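# Seat the hose connector fully on the tap

## Task

Slide the hose connector onto the tap until it is completely seated, keeping the pipe frame upright (not knocked over).

## Robot and tools

ROBOT. Two arms, left_arm and right_arm, each with six joints and a two-finger gripper. Scene frame: origin at table height, midway between the nominal bases; +x points out over the table, +z is up, and left_arm sits on the +y side (image sides do not follow these names). Calibrated bases in the scene frame: left_arm at (+0.001, +0.247, 0) m with quat_wxyz (+1.000, 0, 0, -0.013); right_arm at (-0.026, -0.294, 0) m with quat_wxyz (+1.000, 0, 0, -0.004). Both bases have +z up. Hand poses, hand velocities and wrist-camera poses are given in that arm's own base frame. The table and the fixed cameras use the scene frame. Printed hand positions can be a few cm off, more at long reach. The fingers point along the gripper's +z and open along its y; end_effector_position is the point between the pads, roughly 1 cm short of the tips.

ROWS. Every row holds 14 plain numbers, even when one arm stays still: left_arm first, then right_arm, each as shoulder, elbow, waist, wrist pitch, wrist yaw, wrist roll, opening. Joint numbers are absolute target angles in radians, the same values the Joint positions line shows. Wrist roll has its sign flipped relative to the arm's own convention, both in commands and in results. Stated ranges: shoulder 0.000 to 3.142, elbow 0.000 to 3.142, waist -2.618 to 3.054, wrist pitch -1.571 to 1.571, wrist yaw -1.571 to 1.571, wrist roll -2.094 to 2.094. A real end can sit up to 0.059 rad to either side of the stated one. A target more than 0.059 rad beyond a stated end, and farther out than the joint's current angle, gets the whole call refused. A target past the real end is clipped there, and the result may report "joint sent to its limit". Opening is absolute on a scale from -1 (shut) to +1 (wide open). Sending 0 means half open, so to leave a gripper alone, repeat its present command.

STEP LIMITS. On each step a joint's target may lead its measured angle by at most 0.202 rad (waist), 0.258 (shoulder), 0.3 (elbow), 0.573 (wrist pitch) or 0.522 (wrist yaw and roll). If targets would carry a gripper more than 200 mm from where it is, that arm's targets are scaled back, so far goals take several actions. To keep a resting joint still, resend its Joint targets value.

TOOLS.
execute_actions: actions is a list of actions. Each action is a table of up to 15 rows, one per 1/30 s step; a short table repeats its last row until 15 steps are done. An empty list returns the full state. cameras is optional: a list of names, [] for none, or omitted/null/["all"] for all.
move: target is one 14-number row or a list of up to 15 rows, reached by joint-space paths in which all joints move together, so the grippers travel on curves with no avoidance of obstacles or the other arm. speed (rad/s, 0.01 to 2, default 0.5) caps the joint with the longest way to go; give one value or one per target. blend (rad) rounds corners at intermediate targets. opening_speed (0.2 or more, opening units per second) ramps the fingers. blocking=false returns after about 0.5 s while the move continues; a new move takes over from a running one. Paths take at least 0.5 s, and ones over 10 s stop short. If a later target changes an opening, everything stops on arrival until the fingers settle. The move: line gives done, off_target (resting with a joint over 0.035 rad off), moving, held or fault, possibly limits=held, plus each lagging arm's worst joint and its error. done does not tell you about contact.
wait: seconds from 0 to 10; the arms hold their last command and any running move carries on.
stop: brakes the running move; fast moves need room to brake.
zoom_image: camera (cam_head_left, cam_head_right, cam_high, cam_left_wrist, cam_right_wrist) and region [x0, y0, x1, y1] in pixels, origin top-left, no more than 504 by 504, taken from that camera's latest image.
finished_scene: scene is the current scene's number; it ends the scene permanently, and the goal must still hold once the robot lets go.

RESULTS. Joint positions and velocities list each arm's joints in the row order, followed by the pad gap in m (0.094 when fully open). Joint targets shows what the joints are driven toward now. Tool commands shows present gripper commands. grip_measured is the measured opening on the command scale, slightly wide when empty and narrower than the part under a firm squeeze. Joint torques follow the same order; positive pushes toward a larger angle; the first three wrap at ±28 N m. "joint command not followed" means the clearance check altered some targets. While you compose replies, simulated time keeps running.

GRIPPING. Each pad pushes roughly 50 to 64 N at full force, which is reached about 0.05 below the opening at first touch (more for small or round parts). Close slowly on fragile parts. To release, command clearly above grip_measured.

HEAT. Holding loads, reaching far or pushing toward an unreachable pose warms motors. MOTOR HOT appears at 75 °C; at 90 °C that arm folds up and goes idle; at 100 °C it goes limp.

CAMERAS. All are 896x504; calibration is in OpenCV form, fixed cameras in the scene frame, wrist cameras relative to their arm's base. Wrist images may lag while the arm moves.

AVOID. Knocking over the pipe frame, shoving the tap or connector hard, fast impacts, clashes between the arms, letting go of a moving part and anything ending up off the table. Occasional outside tugs on held parts can occur. Push the connector on with slow, moderate moves, and check the seating with the cameras before finishing.

Each tool is called after ">>>" by a JSON object that holds its "name" and its "arguments", one argument or row to a line.

## Session

>>> {"name": "execute_actions", "arguments": {
  "actions": []
}}

Scene clock: 0.00 s.
left_arm: end_effector_position=(+0.1639, -0.4195, +0.3089) grip_measured=+1.000 end_effector_quat_wxyz=(+0.535, +0.449, +0.714, -0.049) | right_arm: end_effector_position=(+0.2651, -0.1604, +0.3211) grip_measured=+1.000 end_effector_quat_wxyz=(+0.576, +0.699, +0.353, -0.236)
Joint names: [shoulder, elbow, waist, wrist pitch, wrist yaw, wrist roll]
Joint positions: left_arm=[1.562 1.503 -1.448 -0.529 -0.703 -0.063 0.094] | right_arm=[1.455 1.44 0.026 -1.329 1.336 -2.052 0.094]
Joint velocities: within noise
Joint torques (N m): no reading
Heat: left arm: 49 °C; right arm: 44 °C.
Joint targets: left_arm=[1.551 1.517 -1.448 -0.518 -0.704 -0.063] | right_arm=[1.446 1.452 0.026 -1.327 1.340 -2.052]
Tool commands: left_gripper/opening=+1.0 right_gripper/opening=+1.0

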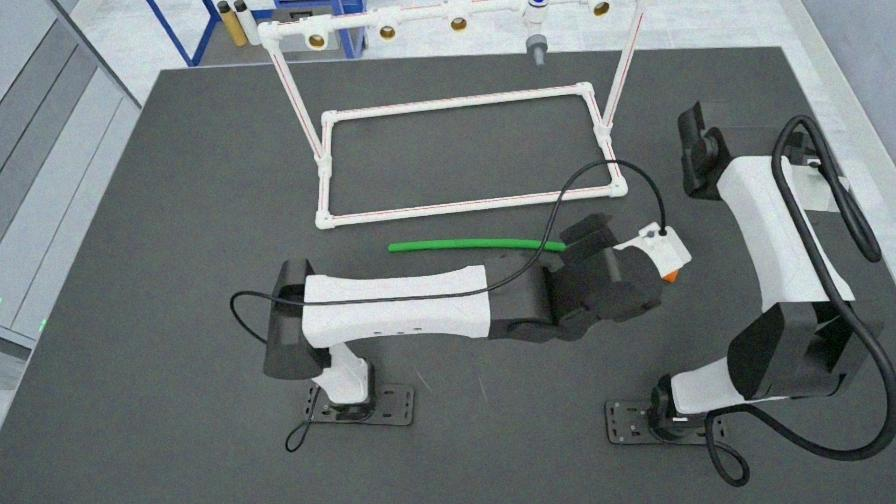

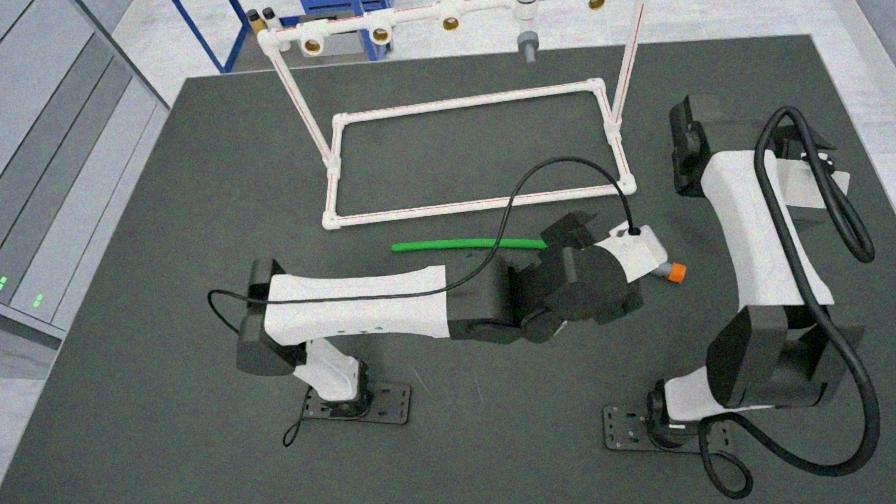

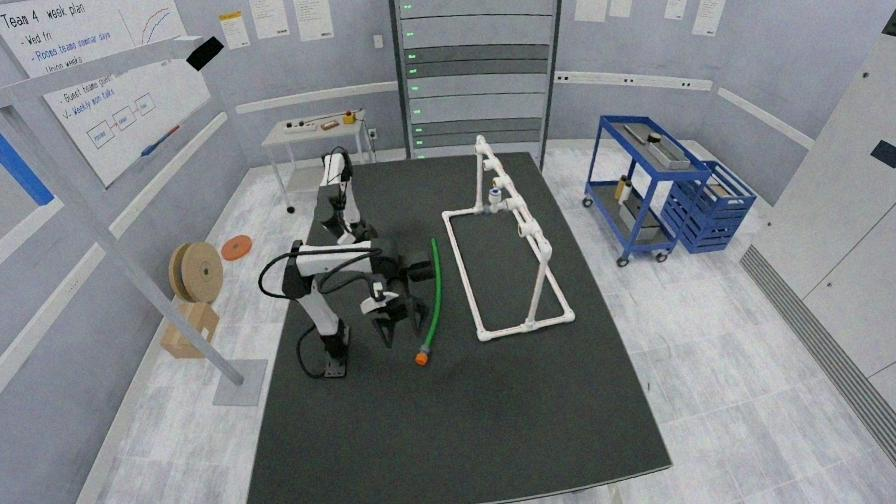

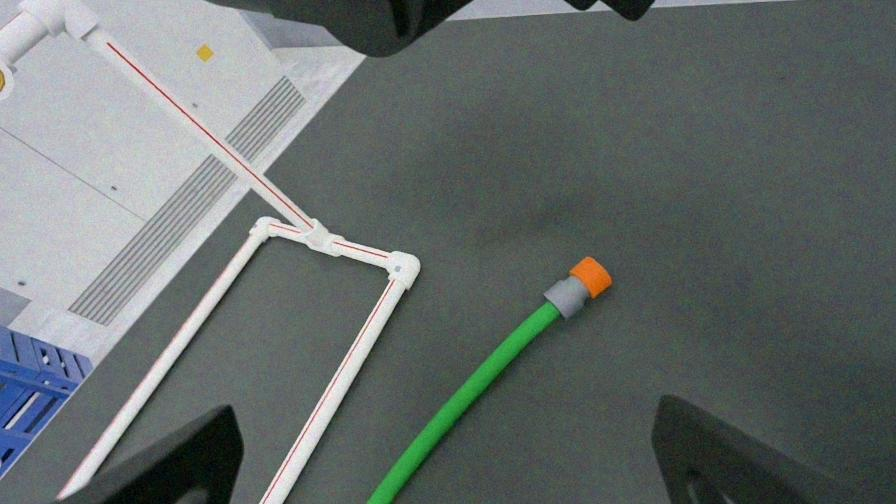

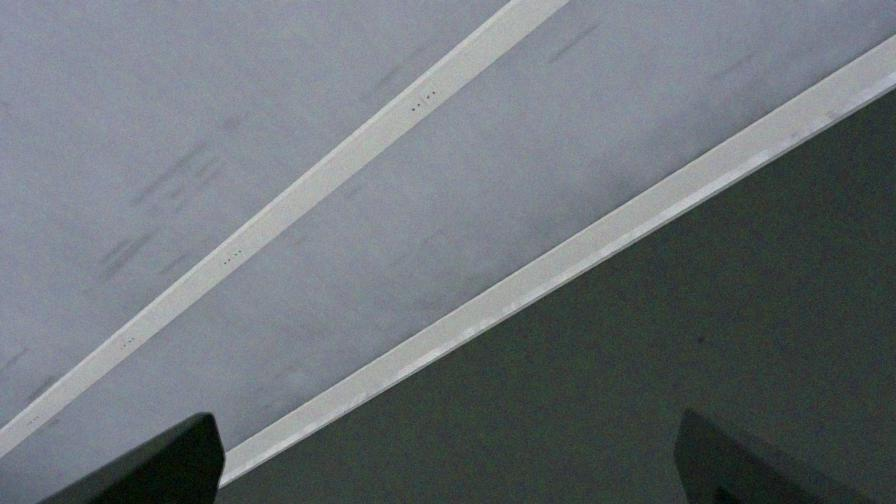

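>>> {"name": "zoom_image", "arguments": {
  "camera": "cam_high",
  "region": [390, 120, 600, 240]
}}

>>> {"name": "zoom_image", "arguments": {
  "camera": "cam_head_right",
  "region": [420, 0, 660, 130]
}}

>>> {"name": "zoom_image", "arguments": {
  "camera": "cam_left_wrist",
  "region": [480, 220, 680, 340]
}}

>>> {"name": "zoom_image", "arguments": {
  "camera": "cam_head_left",
  "region": [220, 0, 660, 240]
}}

>>> {"name": "zoom_image", "arguments": {
  "camera": "cam_high",
  "region": [350, 120, 600, 380]
}}

Scaled by 2.400 from the camera's 896x504 image, which has a finer 1280x720 frame.

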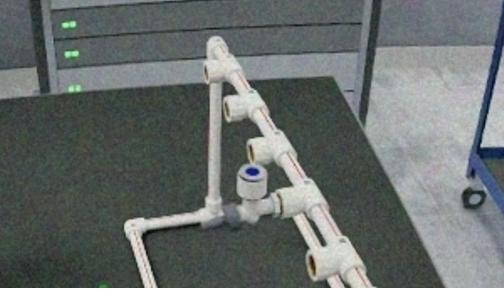

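Scaled by 2.100 from the camera's 896x504 image, which has a finer 1280x720 frame.

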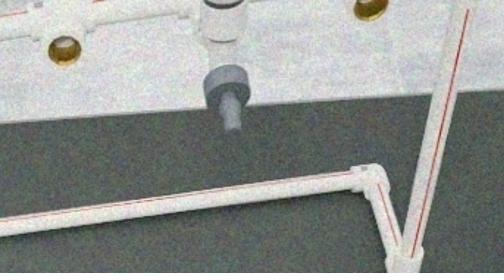

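Scaled by 2.520 from the camera's 896x504 image, which has a finer 1280x720 frame.

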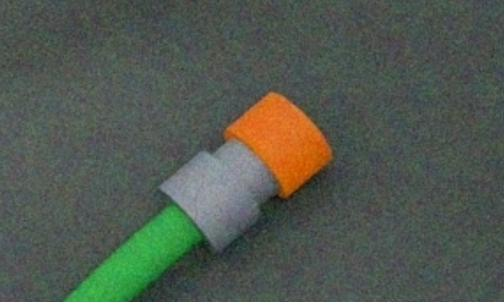

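Scaled by 1.145 from the camera's 896x504 image, which has a finer 1280x720 frame.

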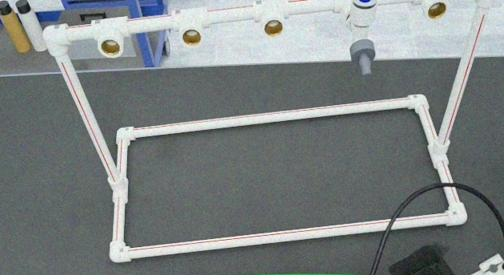

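Scaled by 1.938 from the camera's 896x504 image, which has a finer 1280x720 frame.

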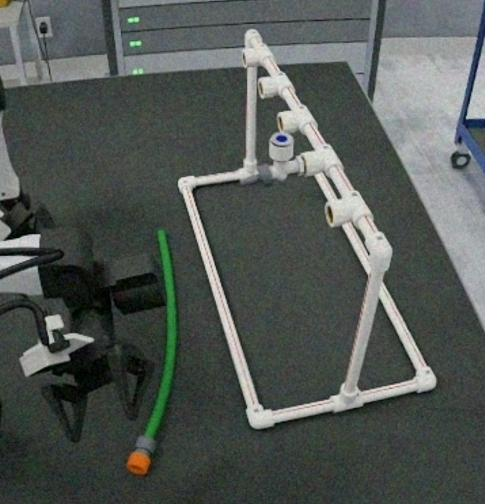

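>>> {"name": "move", "arguments": {
  "target": [1.2,1.2,0.1,-0.15,0.93,0,1, 1.673,1.526,-0.18,-1.424,0,-1.76,1],
  "speed": 0.8
}}

Scene clock: 50.33 s.
left_arm: end_effector_position=(+0.3624, -0.1021, +0.3831) grip_measured=+1.000 end_effector_quat_wxyz=(+0.588, +0.252, +0.703, -0.310) | right_arm: end_effector_position=(+0.2895, -0.0524, +0.1484) grip_measured=+1.000 end_effector_quat_wxyz=(-0.001, +0.827, +0.563, -0.008)
Joint positions: left_arm=[1.221 1.204 0.096 -0.175 0.916 -0.013 0.094] | right_arm=[1.669 1.5 -0.173 -1.415 0.01 -1.773 0.094]
Joint torques (N m): left_arm=[-4.52 7.49 0.32 2.36 0.37 0.1] | right_arm=[-5.79 9.16 -0.65 0.06 -0.1 0.06]
Heat: left arm: 55 °C; right arm: 48 °C.
Joint targets: left_arm=[1.200 1.200 0.100 -0.150 0.930 0.000] | right_arm=[1.673 1.526 -0.180 -1.424 0.000 -1.760]
move: done
camera_calibration:
cam_left_wrist: T_world_to_cam=[[-0.739704, -0.659732, 0.132635, 0.14878], [-0.427559, 0.308562, -0.849696, 0.553823], [0.519645, -0.685233, -0.510319, 0.0294635], [0, 0, 0, 1]]
cam_right_wrist: T_world_to_cam=[[-0.926357, 0.375548, 0.0287656, 0.282442], [0.354907, 0.844765, 0.400515, -0.0758384], [0.126112, 0.381229, -0.915839, 0.205548], [0, 0, 0, 1]]

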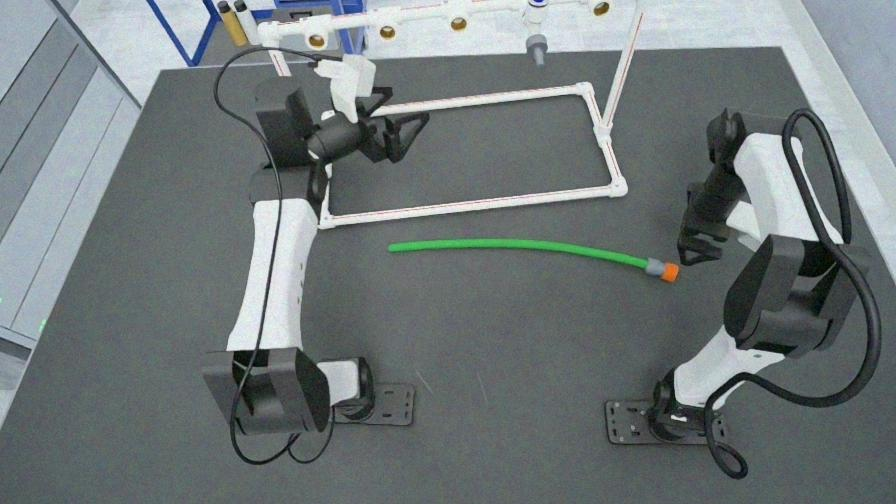

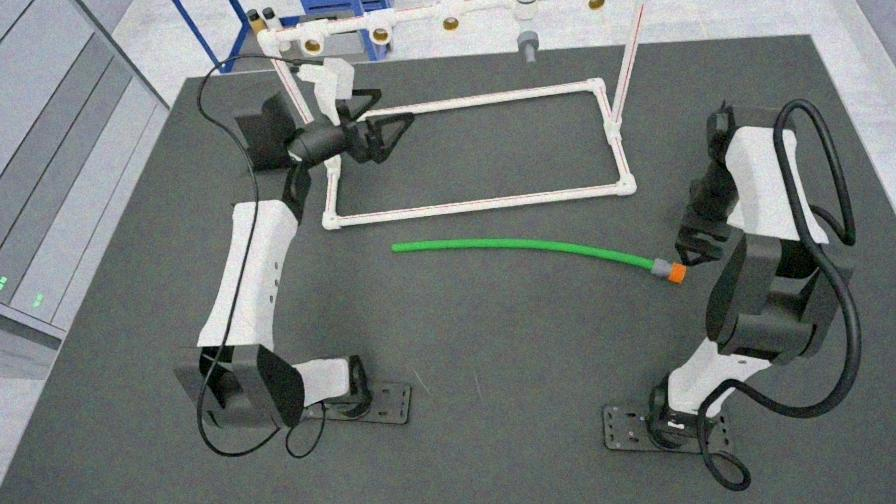

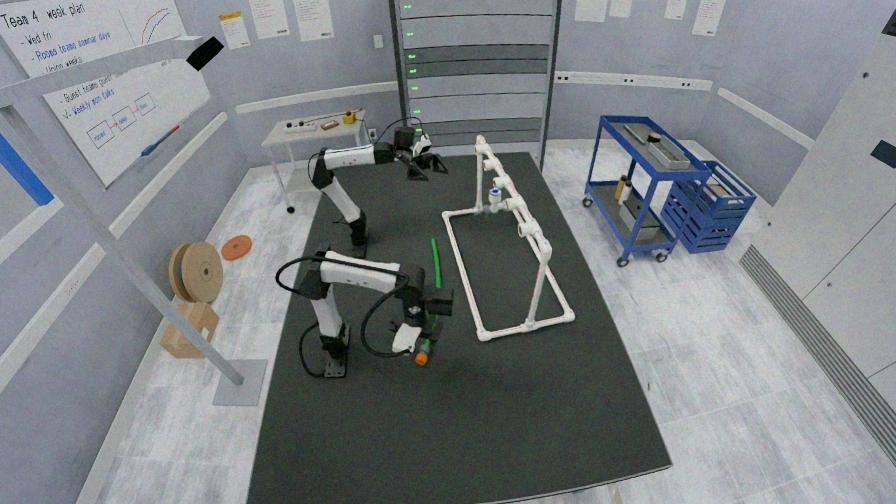

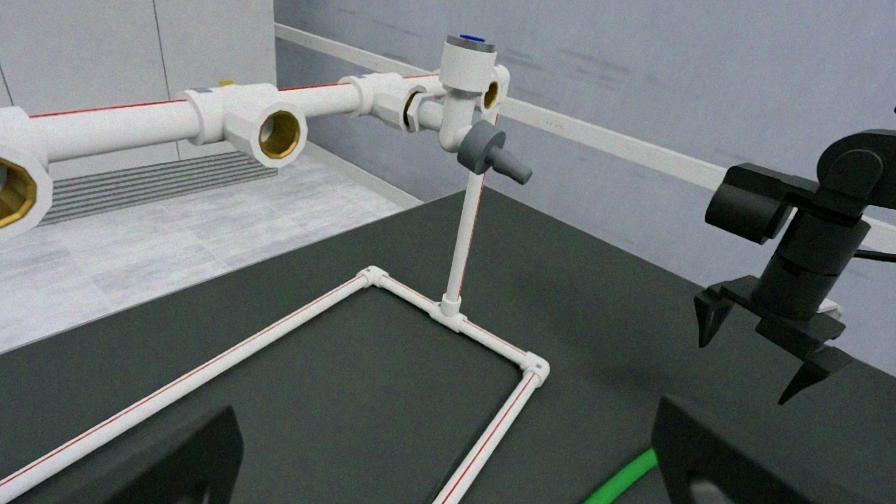

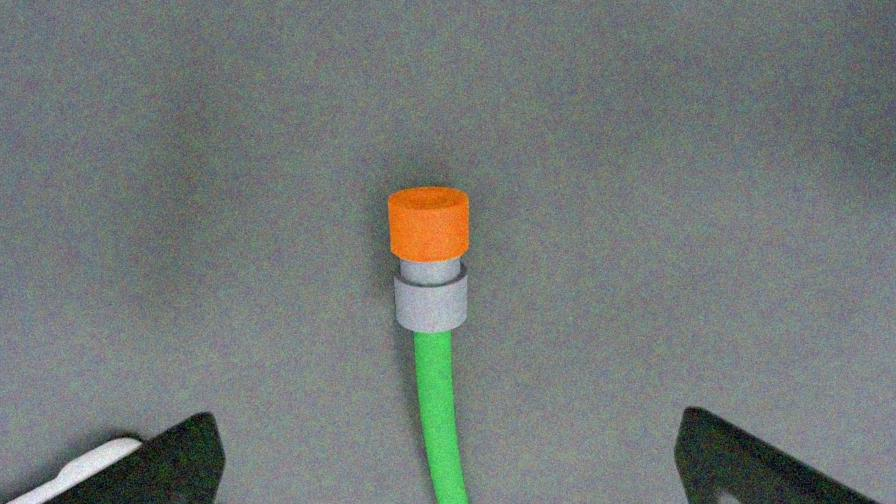

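>>> {"name": "move", "arguments": {
  "target": [1.2,1.2,0.1,-0.15,0.93,0,1, 1.745,1.256,-0.172,-1.08,0,-1.76,1],
  "cameras": ["cam_right_wrist"]
}}

>>> {"name": "move", "arguments": {
  "target": [1.2,1.2,0.1,-0.15,0.93,0,1, 1.751,1.116,-0.172,-0.93,0,-1.76,1],
  "speed": 0.25
}}

Scene clock: 58.13 s.
move: done
camera_calibration:
cam_right_wrist: T_world_to_cam=[[-0.926601, 0.375199, 0.0252024, 0.298428], [0.353033, 0.844858, 0.401974, -0.0450643], [0.129528, 0.381367, -0.915304, 0.127717], [0, 0, 0, 1]]
Images, in order: cam_right_wrist.

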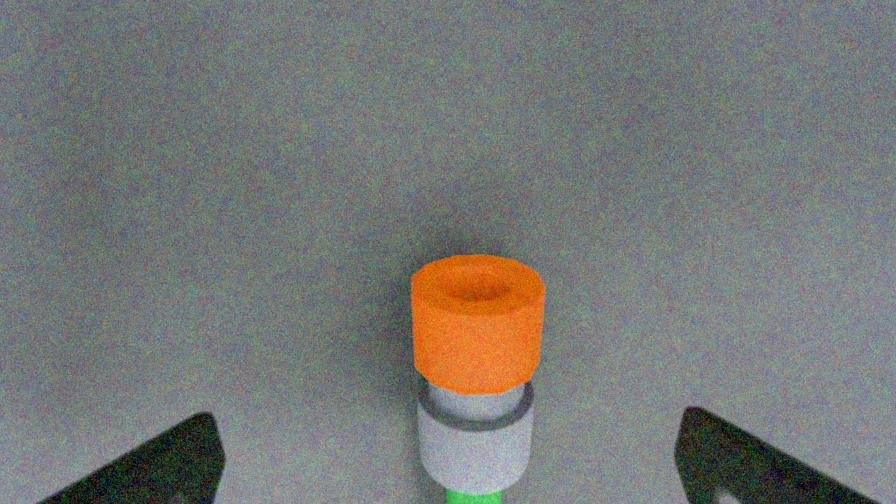

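Scene clock: 59.40 s.
left_arm: end_effector_position=(+0.3624, -0.1022, +0.3832) grip_measured=+1.000 end_effector_quat_wxyz=(+0.588, +0.253, +0.703, -0.310) | right_arm: end_effector_position=(+0.2950, -0.0532, +0.0319) grip_measured=+1.000 end_effector_quat_wxyz=(+0.004, +0.826, +0.563, -0.003)
Joint positions: left_arm=[1.221 1.204 0.096 -0.175 0.917 -0.013 0.094] | right_arm=[1.747 1.117 -0.173 -0.941 0.01 -1.772 0.094]
Joint torques (N m): left_arm=[-4.55 7.45 0.42 2.35 0.37 0.1] | right_arm=[-6.06 5.93 0.08 0.29 -0.08 0.06]
Joint targets: left_arm=[1.200 1.200 0.100 -0.150 0.930 0.000] | right_arm=[1.751 1.116 -0.172 -0.930 0.000 -1.760]
move: done
camera_calibration:
cam_left_wrist: T_world_to_cam=[[-0.740184, -0.659162, 0.132791, 0.148823], [-0.427245, 0.308553, -0.849857, 0.553836], [0.51922, -0.685785, -0.51001, 0.0294686], [0, 0, 0, 1]]
cam_right_wrist: T_world_to_cam=[[-0.9268, 0.375234, 0.0155074, 0.291697], [0.349096, 0.845546, 0.40396, -0.0287775], [0.138468, 0.379804, -0.914645, 0.0947221], [0, 0, 0, 1]]

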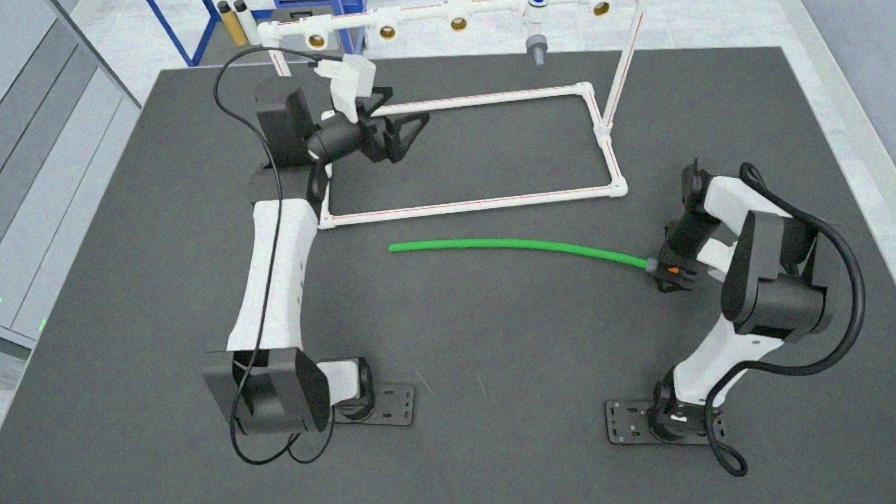

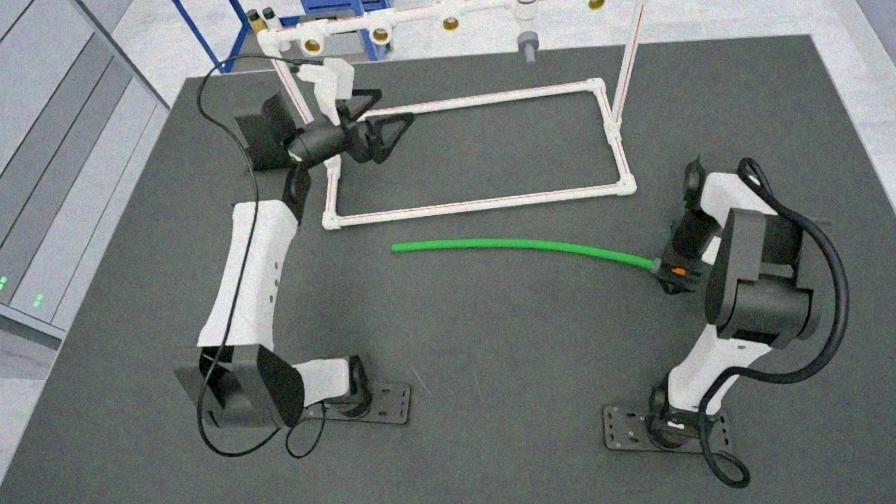

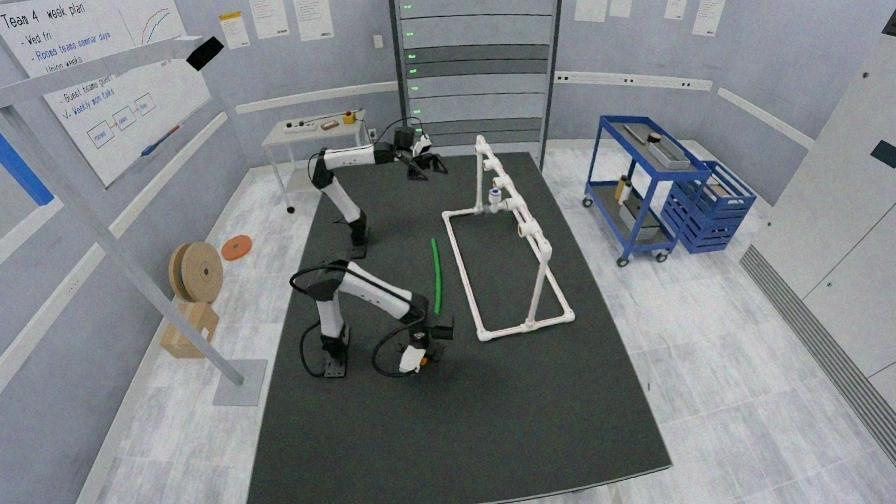

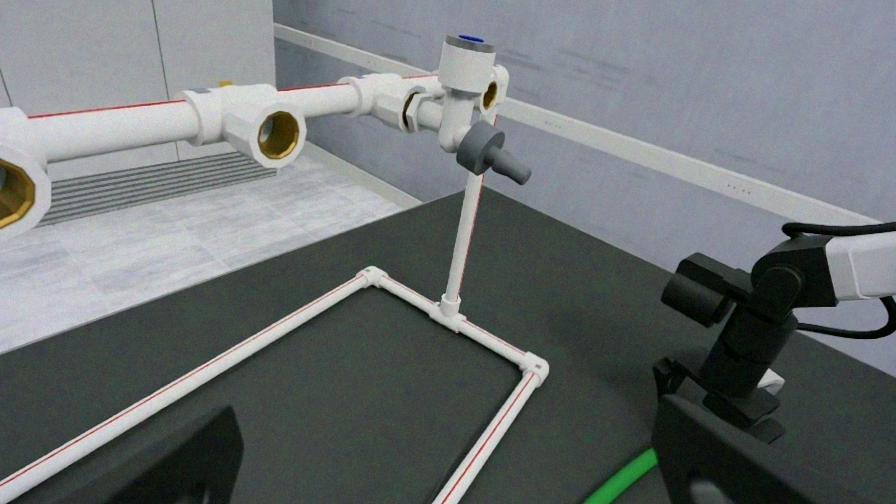

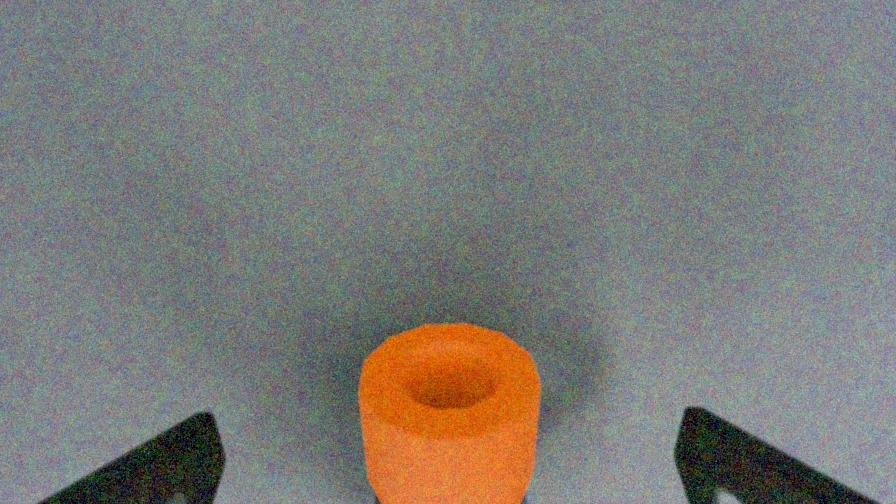

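>>> {"name": "move", "arguments": {
  "target": [1.2,1.2,0.1,-0.15,0.93,0,1, 1.751,1.08,-0.172,-0.90,0,-1.76,1],
  "speed": 0.2,
  "cameras": []
}}

>>> {"name": "move", "arguments": {
  "target": [1.2,1.2,0.1,-0.15,0.93,0,1, 1.751,1.08,-0.172,-0.90,0,-1.76,-0.8],
  "opening_speed": 0.8,
  "cameras": ["cam_right_wrist"]
}}

Scene clock: 62.17 s.
move: done

Scene clock: 64.63 s.
left_arm: end_effector_position=(+0.3623, -0.1023, +0.3833) grip_measured=+1.000 end_effector_quat_wxyz=(+0.588, +0.253, +0.703, -0.310) | right_arm: end_effector_position=(+0.2911, -0.0526, +0.0237) grip_measured=-0.327 end_effector_quat_wxyz=(+0.003, +0.826, +0.563, -0.004)
Joint positions: left_arm=[1.221 1.204 0.096 -0.175 0.917 -0.013 0.094] | right_arm=[1.747 1.082 -0.173 -0.908 0.01 -1.772 0.032]
Joint torques (N m): left_arm=[-4.52 7.47 0.36 2.37 0.37 0.1] | right_arm=[-6.01 5.75 0.08 0.23 -0.08 0.05]
Joint targets: left_arm=[1.200 1.200 0.100 -0.150 0.930 0.000] | right_arm=[1.751 1.080 -0.172 -0.900 0.000 -1.760]
move: done
camera_calibration:
cam_right_wrist: T_world_to_cam=[[-0.926912, 0.374875, 0.0173756, 0.287912], [0.349533, 0.845546, 0.403581, -0.0248246], [0.136601, 0.380158, -0.914779, 0.0881326], [0, 0, 0, 1]]
Images, in order: cam_right_wrist.

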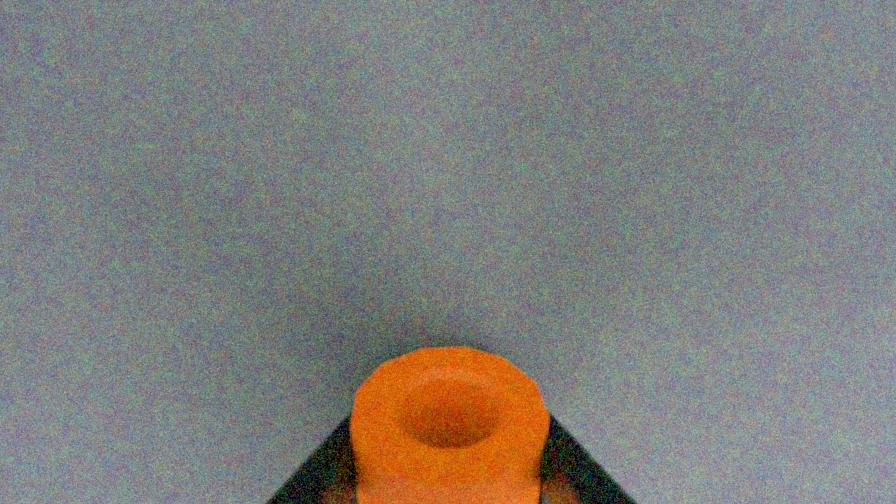

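>>> {"name": "move", "arguments": {
  "target": [
    [1.2,1.2,0.1,-0.15,0.93,0,1, 1.751,1.08,-0.172,-0.90,0,-1.76,0.9],
    [1.2,1.2,0.1,-0.15,0.93,0,0.9, 1.745,1.256,-0.172,-1.08,0,-1.76,0.9],
    [1.2,1.2,0.1,-0.15,0.93,0,0.9, 1.673,1.526,-0.172,-1.424,0,1.37,0.9]
  ],
  "speed": [0.3,0.4,1.2],
  "opening_speed": 1.5
}}

Scene clock: 99.30 s.
left_arm: end_effector_position=(+0.3623, -0.1023, +0.3833) grip_measured=+0.902 end_effector_quat_wxyz=(+0.588, +0.253, +0.703, -0.310) | right_arm: end_effector_position=(+0.2907, -0.0521, +0.1393) grip_measured=+0.898 end_effector_quat_wxyz=(-0.019, -0.558, +0.830, +0.013)
Joint positions: left_arm=[1.221 1.204 0.096 -0.175 0.917 -0.013 0.089] | right_arm=[1.702 1.5 -0.173 -1.415 0.007 1.356 0.089]
Joint torques (N m): left_arm=[-4.6 7.46 0.36 2.37 0.36 0.11] | right_arm=[-8.95 9.05 0.08 0.05 -0.19 0.05]
Joint targets: left_arm=[1.200 1.200 0.100 -0.150 0.930 0.000] | right_arm=[1.673 1.526 -0.172 -1.424 0.000 1.370]
move: done
camera_calibration:
cam_left_wrist: T_world_to_cam=[[-0.740482, -0.65888, 0.132529, 0.148997], [-0.426801, 0.308682, -0.850033, 0.55382], [0.519161, -0.685997, -0.509784, 0.0294092], [0, 0, 0, 1]]
cam_right_wrist: T_world_to_cam=[[0.921876, -0.386682, -0.0249468, -0.285844], [-0.339714, -0.837512, 0.427982, 0.0375375], [-0.186386, -0.386071, -0.903443, 0.246143], [0, 0, 0, 1]]

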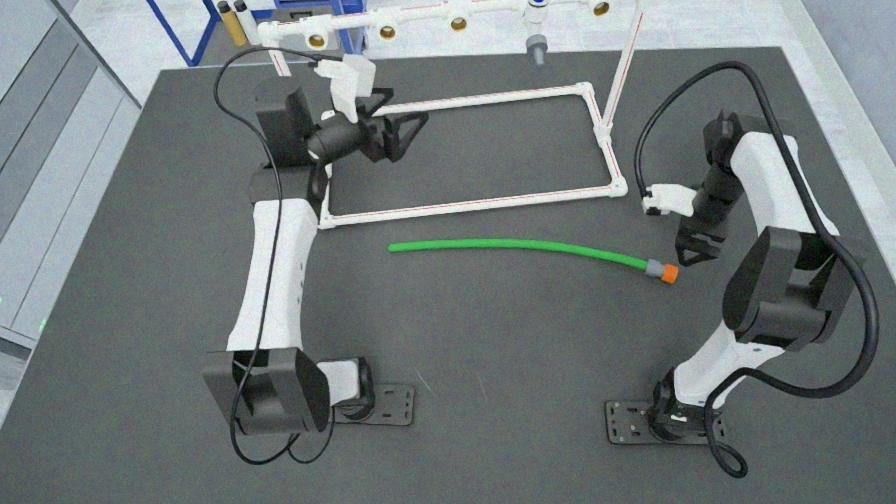

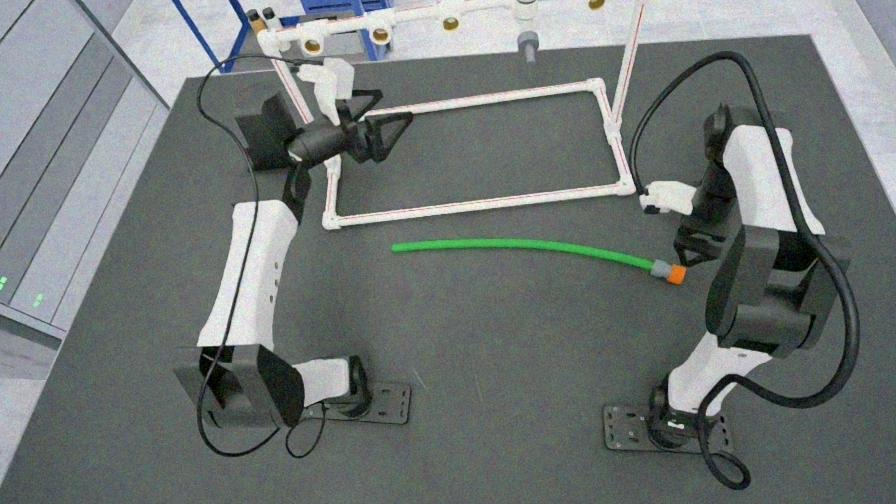

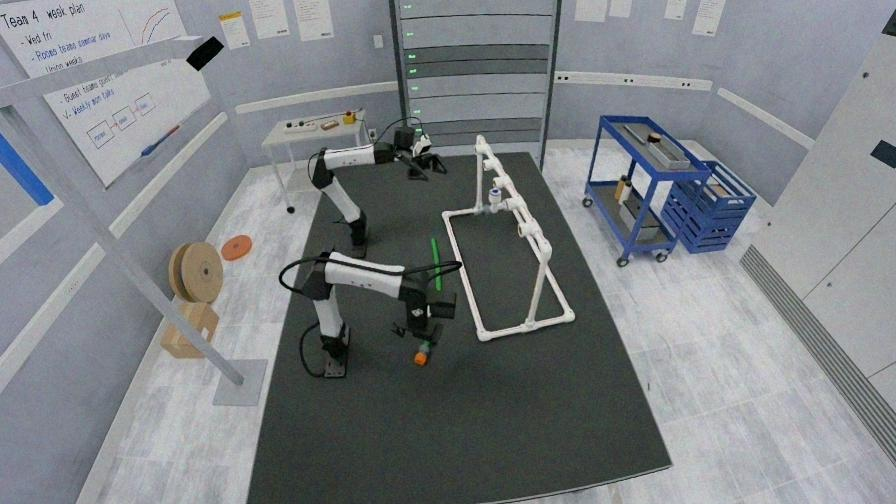

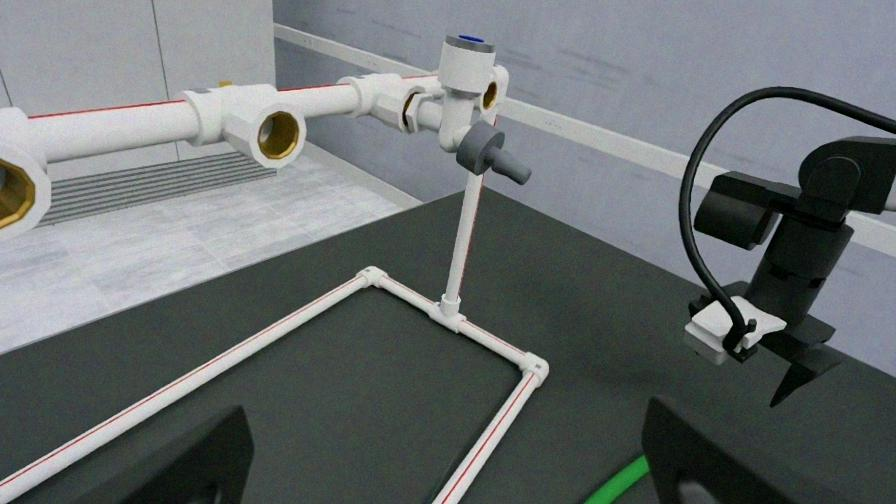

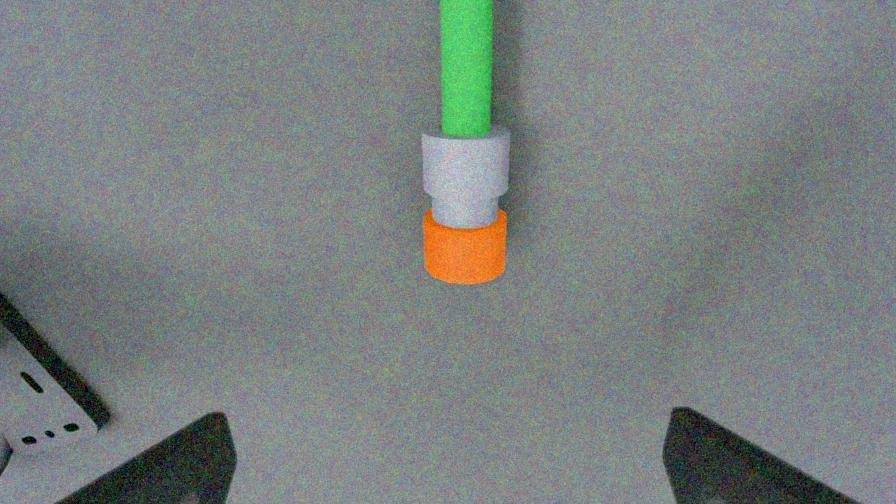

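>>> {"name": "move", "arguments": {
  "target": [
    [1.2,1.2,0.1,-0.15,0.93,0,0.9, 1.72,1.276,-0.168,-1.12,0,1.37,0.9],
    [1.2,1.2,0.1,-0.15,0.93,0,0.9, 1.73,1.10,-0.168,-0.935,0,1.37,0.9]
  ],
  "speed": [0.5,0.25],
  "cameras": ["cam_right_wrist"]
}}

>>> {"name": "move", "arguments": {
  "target": [1.2,1.2,0.1,-0.15,0.93,0,0.9, 1.73,1.10,-0.168,-0.935,0,1.37,-0.8],
  "opening_speed": 0.8,
  "cameras": ["cam_right_wrist"]
}}

Scene clock: 106.90 s.
move: done
camera_calibration:
cam_right_wrist: T_world_to_cam=[[0.922465, -0.385652, 0.0181867, -0.289095], [-0.357222, -0.834694, 0.419141, 0.0881479], [-0.146462, -0.39314, -0.907739, 0.138653], [0, 0, 0, 1]]
Images, in order: cam_right_wrist.

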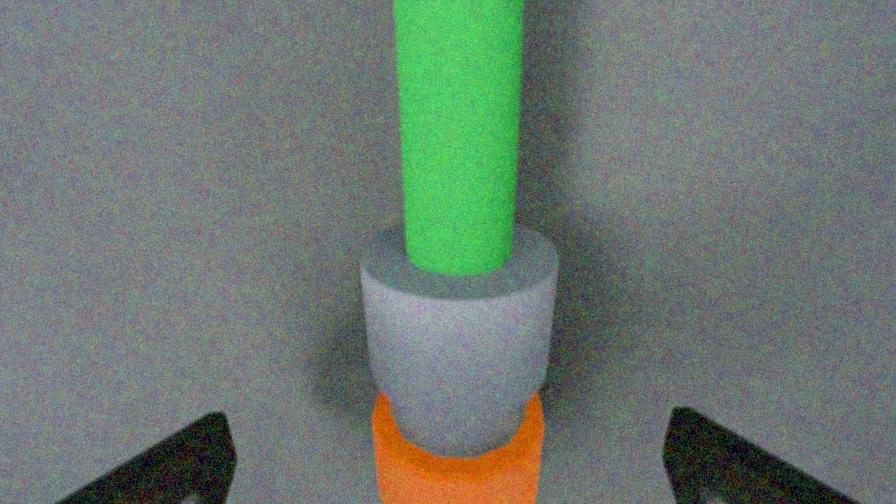

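Scene clock: 109.23 s.
left_arm: end_effector_position=(+0.3623, -0.1023, +0.3833) grip_measured=+0.902 end_effector_quat_wxyz=(+0.588, +0.253, +0.703, -0.310) | right_arm: end_effector_position=(+0.2903, -0.0520, +0.0335) grip_measured=-0.345 end_effector_quat_wxyz=(-0.002, -0.558, +0.830, -0.003)
Joint positions: left_arm=[1.221 1.204 0.096 -0.175 0.917 -0.013 0.089] | right_arm=[1.727 1.101 -0.173 -0.944 0.007 1.358 0.031]
Joint torques (N m): left_arm=[-4.56 7.47 0.35 2.36 0.37 0.09] | right_arm=[-6.04 6.01 0.42 0.29 -0.19 0.06]
Joint targets: left_arm=[1.200 1.200 0.100 -0.150 0.930 0.000] | right_arm=[1.730 1.100 -0.168 -0.935 0.000 1.370]
move: done
camera_calibration:
cam_right_wrist: T_world_to_cam=[[0.922568, -0.385293, 0.0204158, -0.28973], [-0.357846, -0.834665, 0.418664, 0.0884641], [-0.144268, -0.393552, -0.907911, 0.138043], [0, 0, 0, 1]]
Images, in order: cam_right_wrist.

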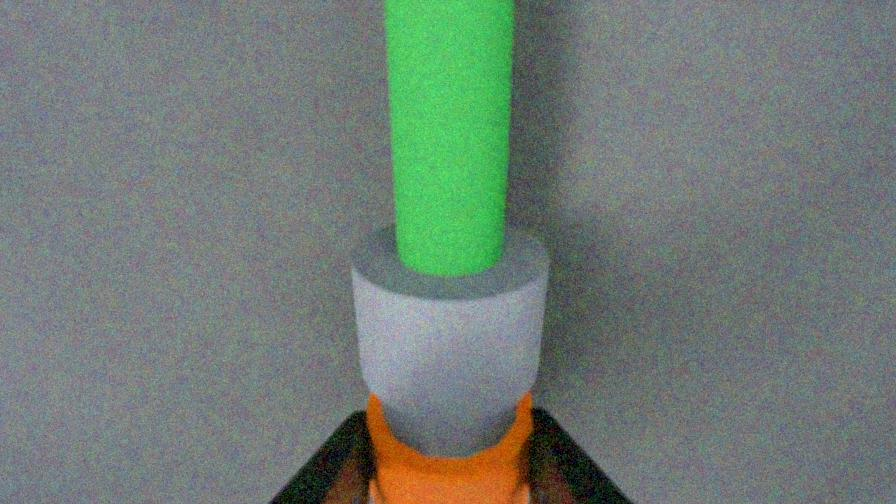

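>>> {"name": "move", "arguments": {
  "target": [
    [1.2,1.2,0.1,-0.15,0.93,0,0.9, 1.73,1.10,-0.168,-0.935,0,1.37,0.6],
    [1.2,1.2,0.1,-0.15,0.93,0,0.9, 1.70,1.089,-0.168,-0.951,0,1.37,0.6],
    [1.2,1.2,0.1,-0.15,0.93,0,0.9, 1.70,1.089,-0.168,-0.951,0,1.37,-0.8]
  ],
  "speed": 0.2,
  "opening_speed": 0.8,
  "cameras": ["cam_right_wrist","cam_head_right"]
}}

Scene clock: 118.27 s.
left_arm: end_effector_position=(+0.3623, -0.1023, +0.3833) grip_measured=+0.902 end_effector_quat_wxyz=(+0.588, +0.253, +0.703, -0.310) | right_arm: end_effector_position=(+0.2872, -0.0515, +0.0314) grip_measured=-0.342 end_effector_quat_wxyz=(-0.006, -0.558, +0.830, +0.000)
Joint positions: left_arm=[1.221 1.204 0.096 -0.175 0.917 -0.013 0.089] | right_arm=[1.727 1.092 -0.173 -0.944 0.007 1.358 0.031]
Joint torques (N m): left_arm=[-4.59 7.49 0.31 2.36 0.36 0.09] | right_arm=[-8.61 5.82 0.43 0.12 -0.19 0.06]
Joint targets: left_arm=[1.200 1.200 0.100 -0.150 0.930 0.000] | right_arm=[1.700 1.089 -0.168 -0.951 0.000 1.370]
move: done
camera_calibration:
cam_right_wrist: T_world_to_cam=[[0.922712, -0.385318, 0.0114873, -0.286397], [-0.354062, -0.835327, 0.420558, 0.0875209], [-0.152453, -0.392121, -0.907193, 0.138282], [0, 0, 0, 1]]
Images, in order: cam_head_right, cam_right_wrist.

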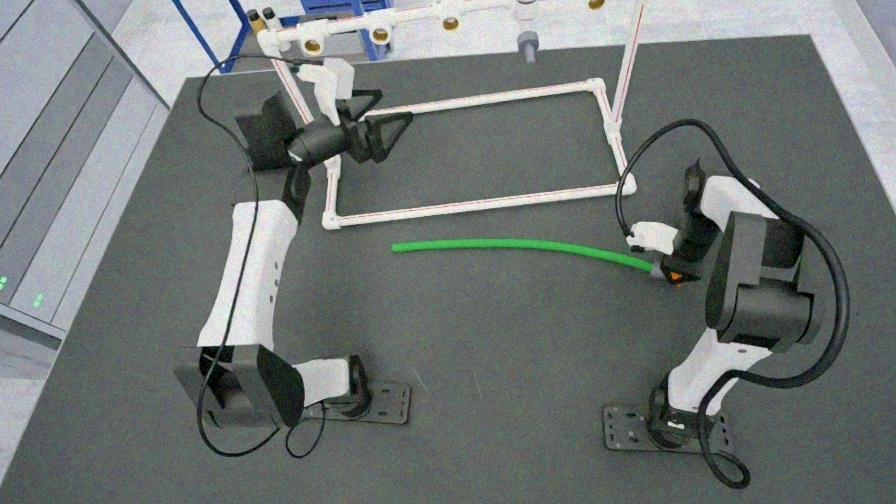

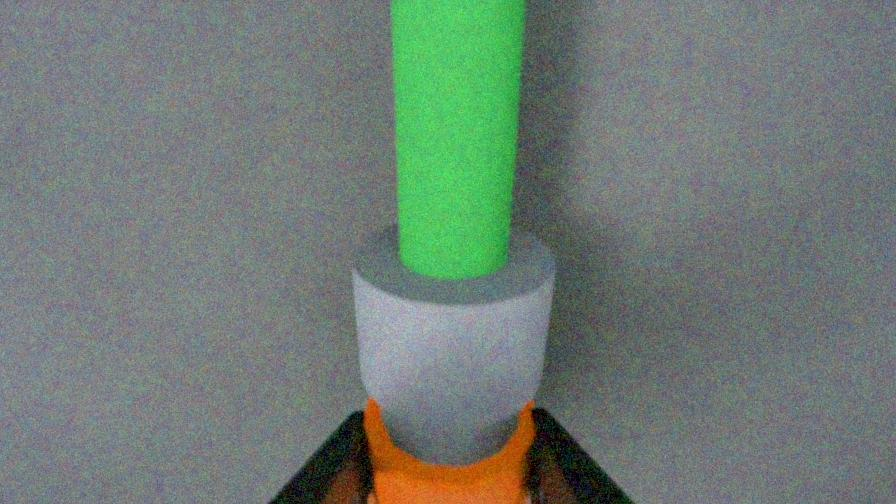

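>>> {"name": "move", "arguments": {
  "target": [
    [1.2,1.2,0.1,-0.15,0.93,0,0.9, 1.70,1.089,-0.168,-0.951,0,1.37,0.6],
    [1.2,1.2,0.1,-0.15,0.93,0,0.9, 1.69,1.055,-0.168,-0.93,0,1.37,0.6],
    [1.2,1.2,0.1,-0.15,0.93,0,0.9, 1.69,1.055,-0.168,-0.93,0,1.37,-0.8]
  ],
  "speed": 0.2,
  "opening_speed": 0.8,
  "cameras": ["cam_right_wrist","cam_high"]
}}

>>> {"name": "zoom_image", "arguments": {
  "camera": "cam_high",
  "region": [380, 300, 480, 390]
}}

Scene clock: 126.27 s.
left_arm: end_effector_position=(+0.3623, -0.1023, +0.3833) grip_measured=+0.902 end_effector_quat_wxyz=(+0.588, +0.253, +0.703, -0.310) | right_arm: end_effector_position=(+0.2781, -0.0499, +0.0256) grip_measured=-0.321 end_effector_quat_wxyz=(-0.012, -0.559, +0.829, +0.007)
Joint positions: left_arm=[1.221 1.204 0.096 -0.175 0.917 -0.013 0.089] | right_arm=[1.72 1.058 -0.173 -0.937 0.007 1.358 0.032]
Joint torques (N m): left_arm=[-4.63 7.5 0.38 2.37 0.37 0.1] | right_arm=[-8.7 5.7 0.43 0.22 -0.19 0.06]
Joint targets: left_arm=[1.200 1.200 0.100 -0.150 0.930 0.000] | right_arm=[1.690 1.055 -0.168 -0.930 0.000 1.370]
move: done
camera_calibration:
cam_right_wrist: T_world_to_cam=[[0.9229, -0.384973, -0.00712118, -0.276864], [-0.345805, -0.836851, 0.424381, 0.0855969], [-0.169334, -0.389198, -0.905456, 0.137045], [0, 0, 0, 1]]
Images, in order: cam_high, cam_right_wrist.

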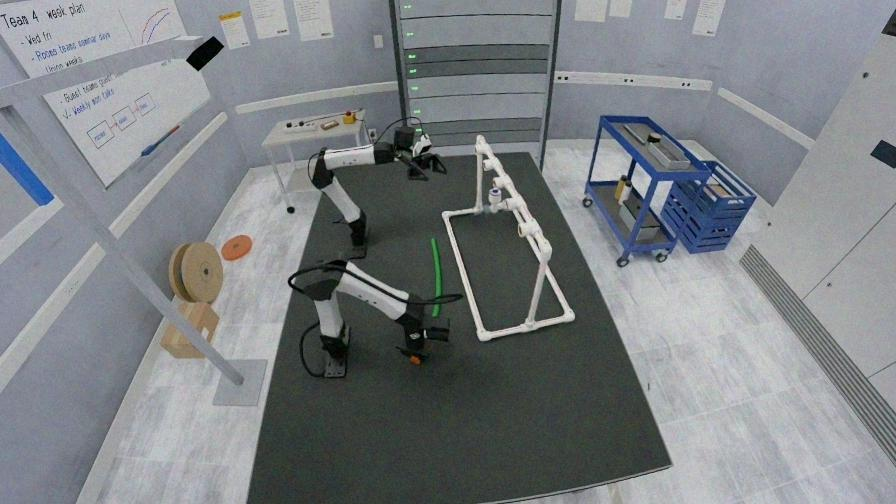

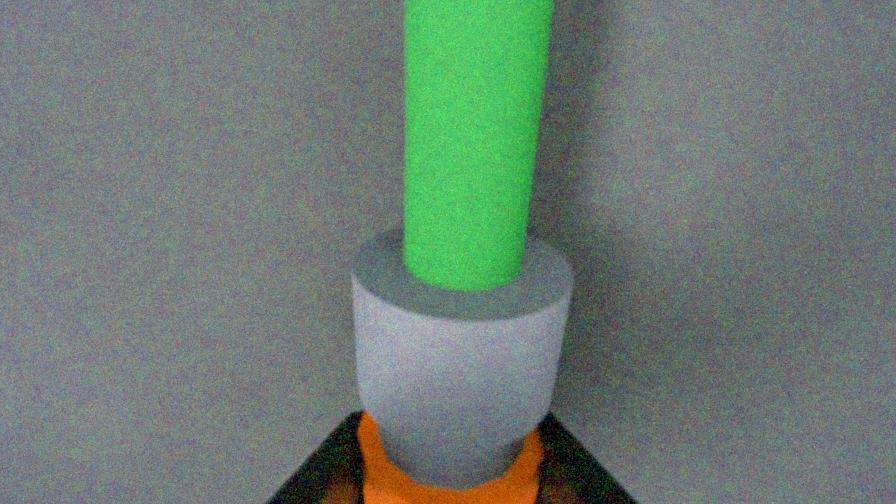

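Scaled by 5.040 from the camera's 896x504 image, which has a finer 1280x720 frame.

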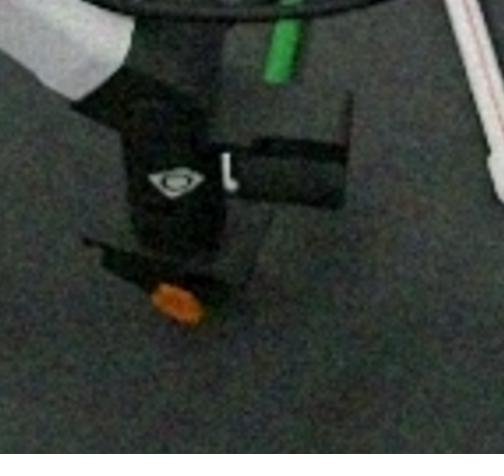

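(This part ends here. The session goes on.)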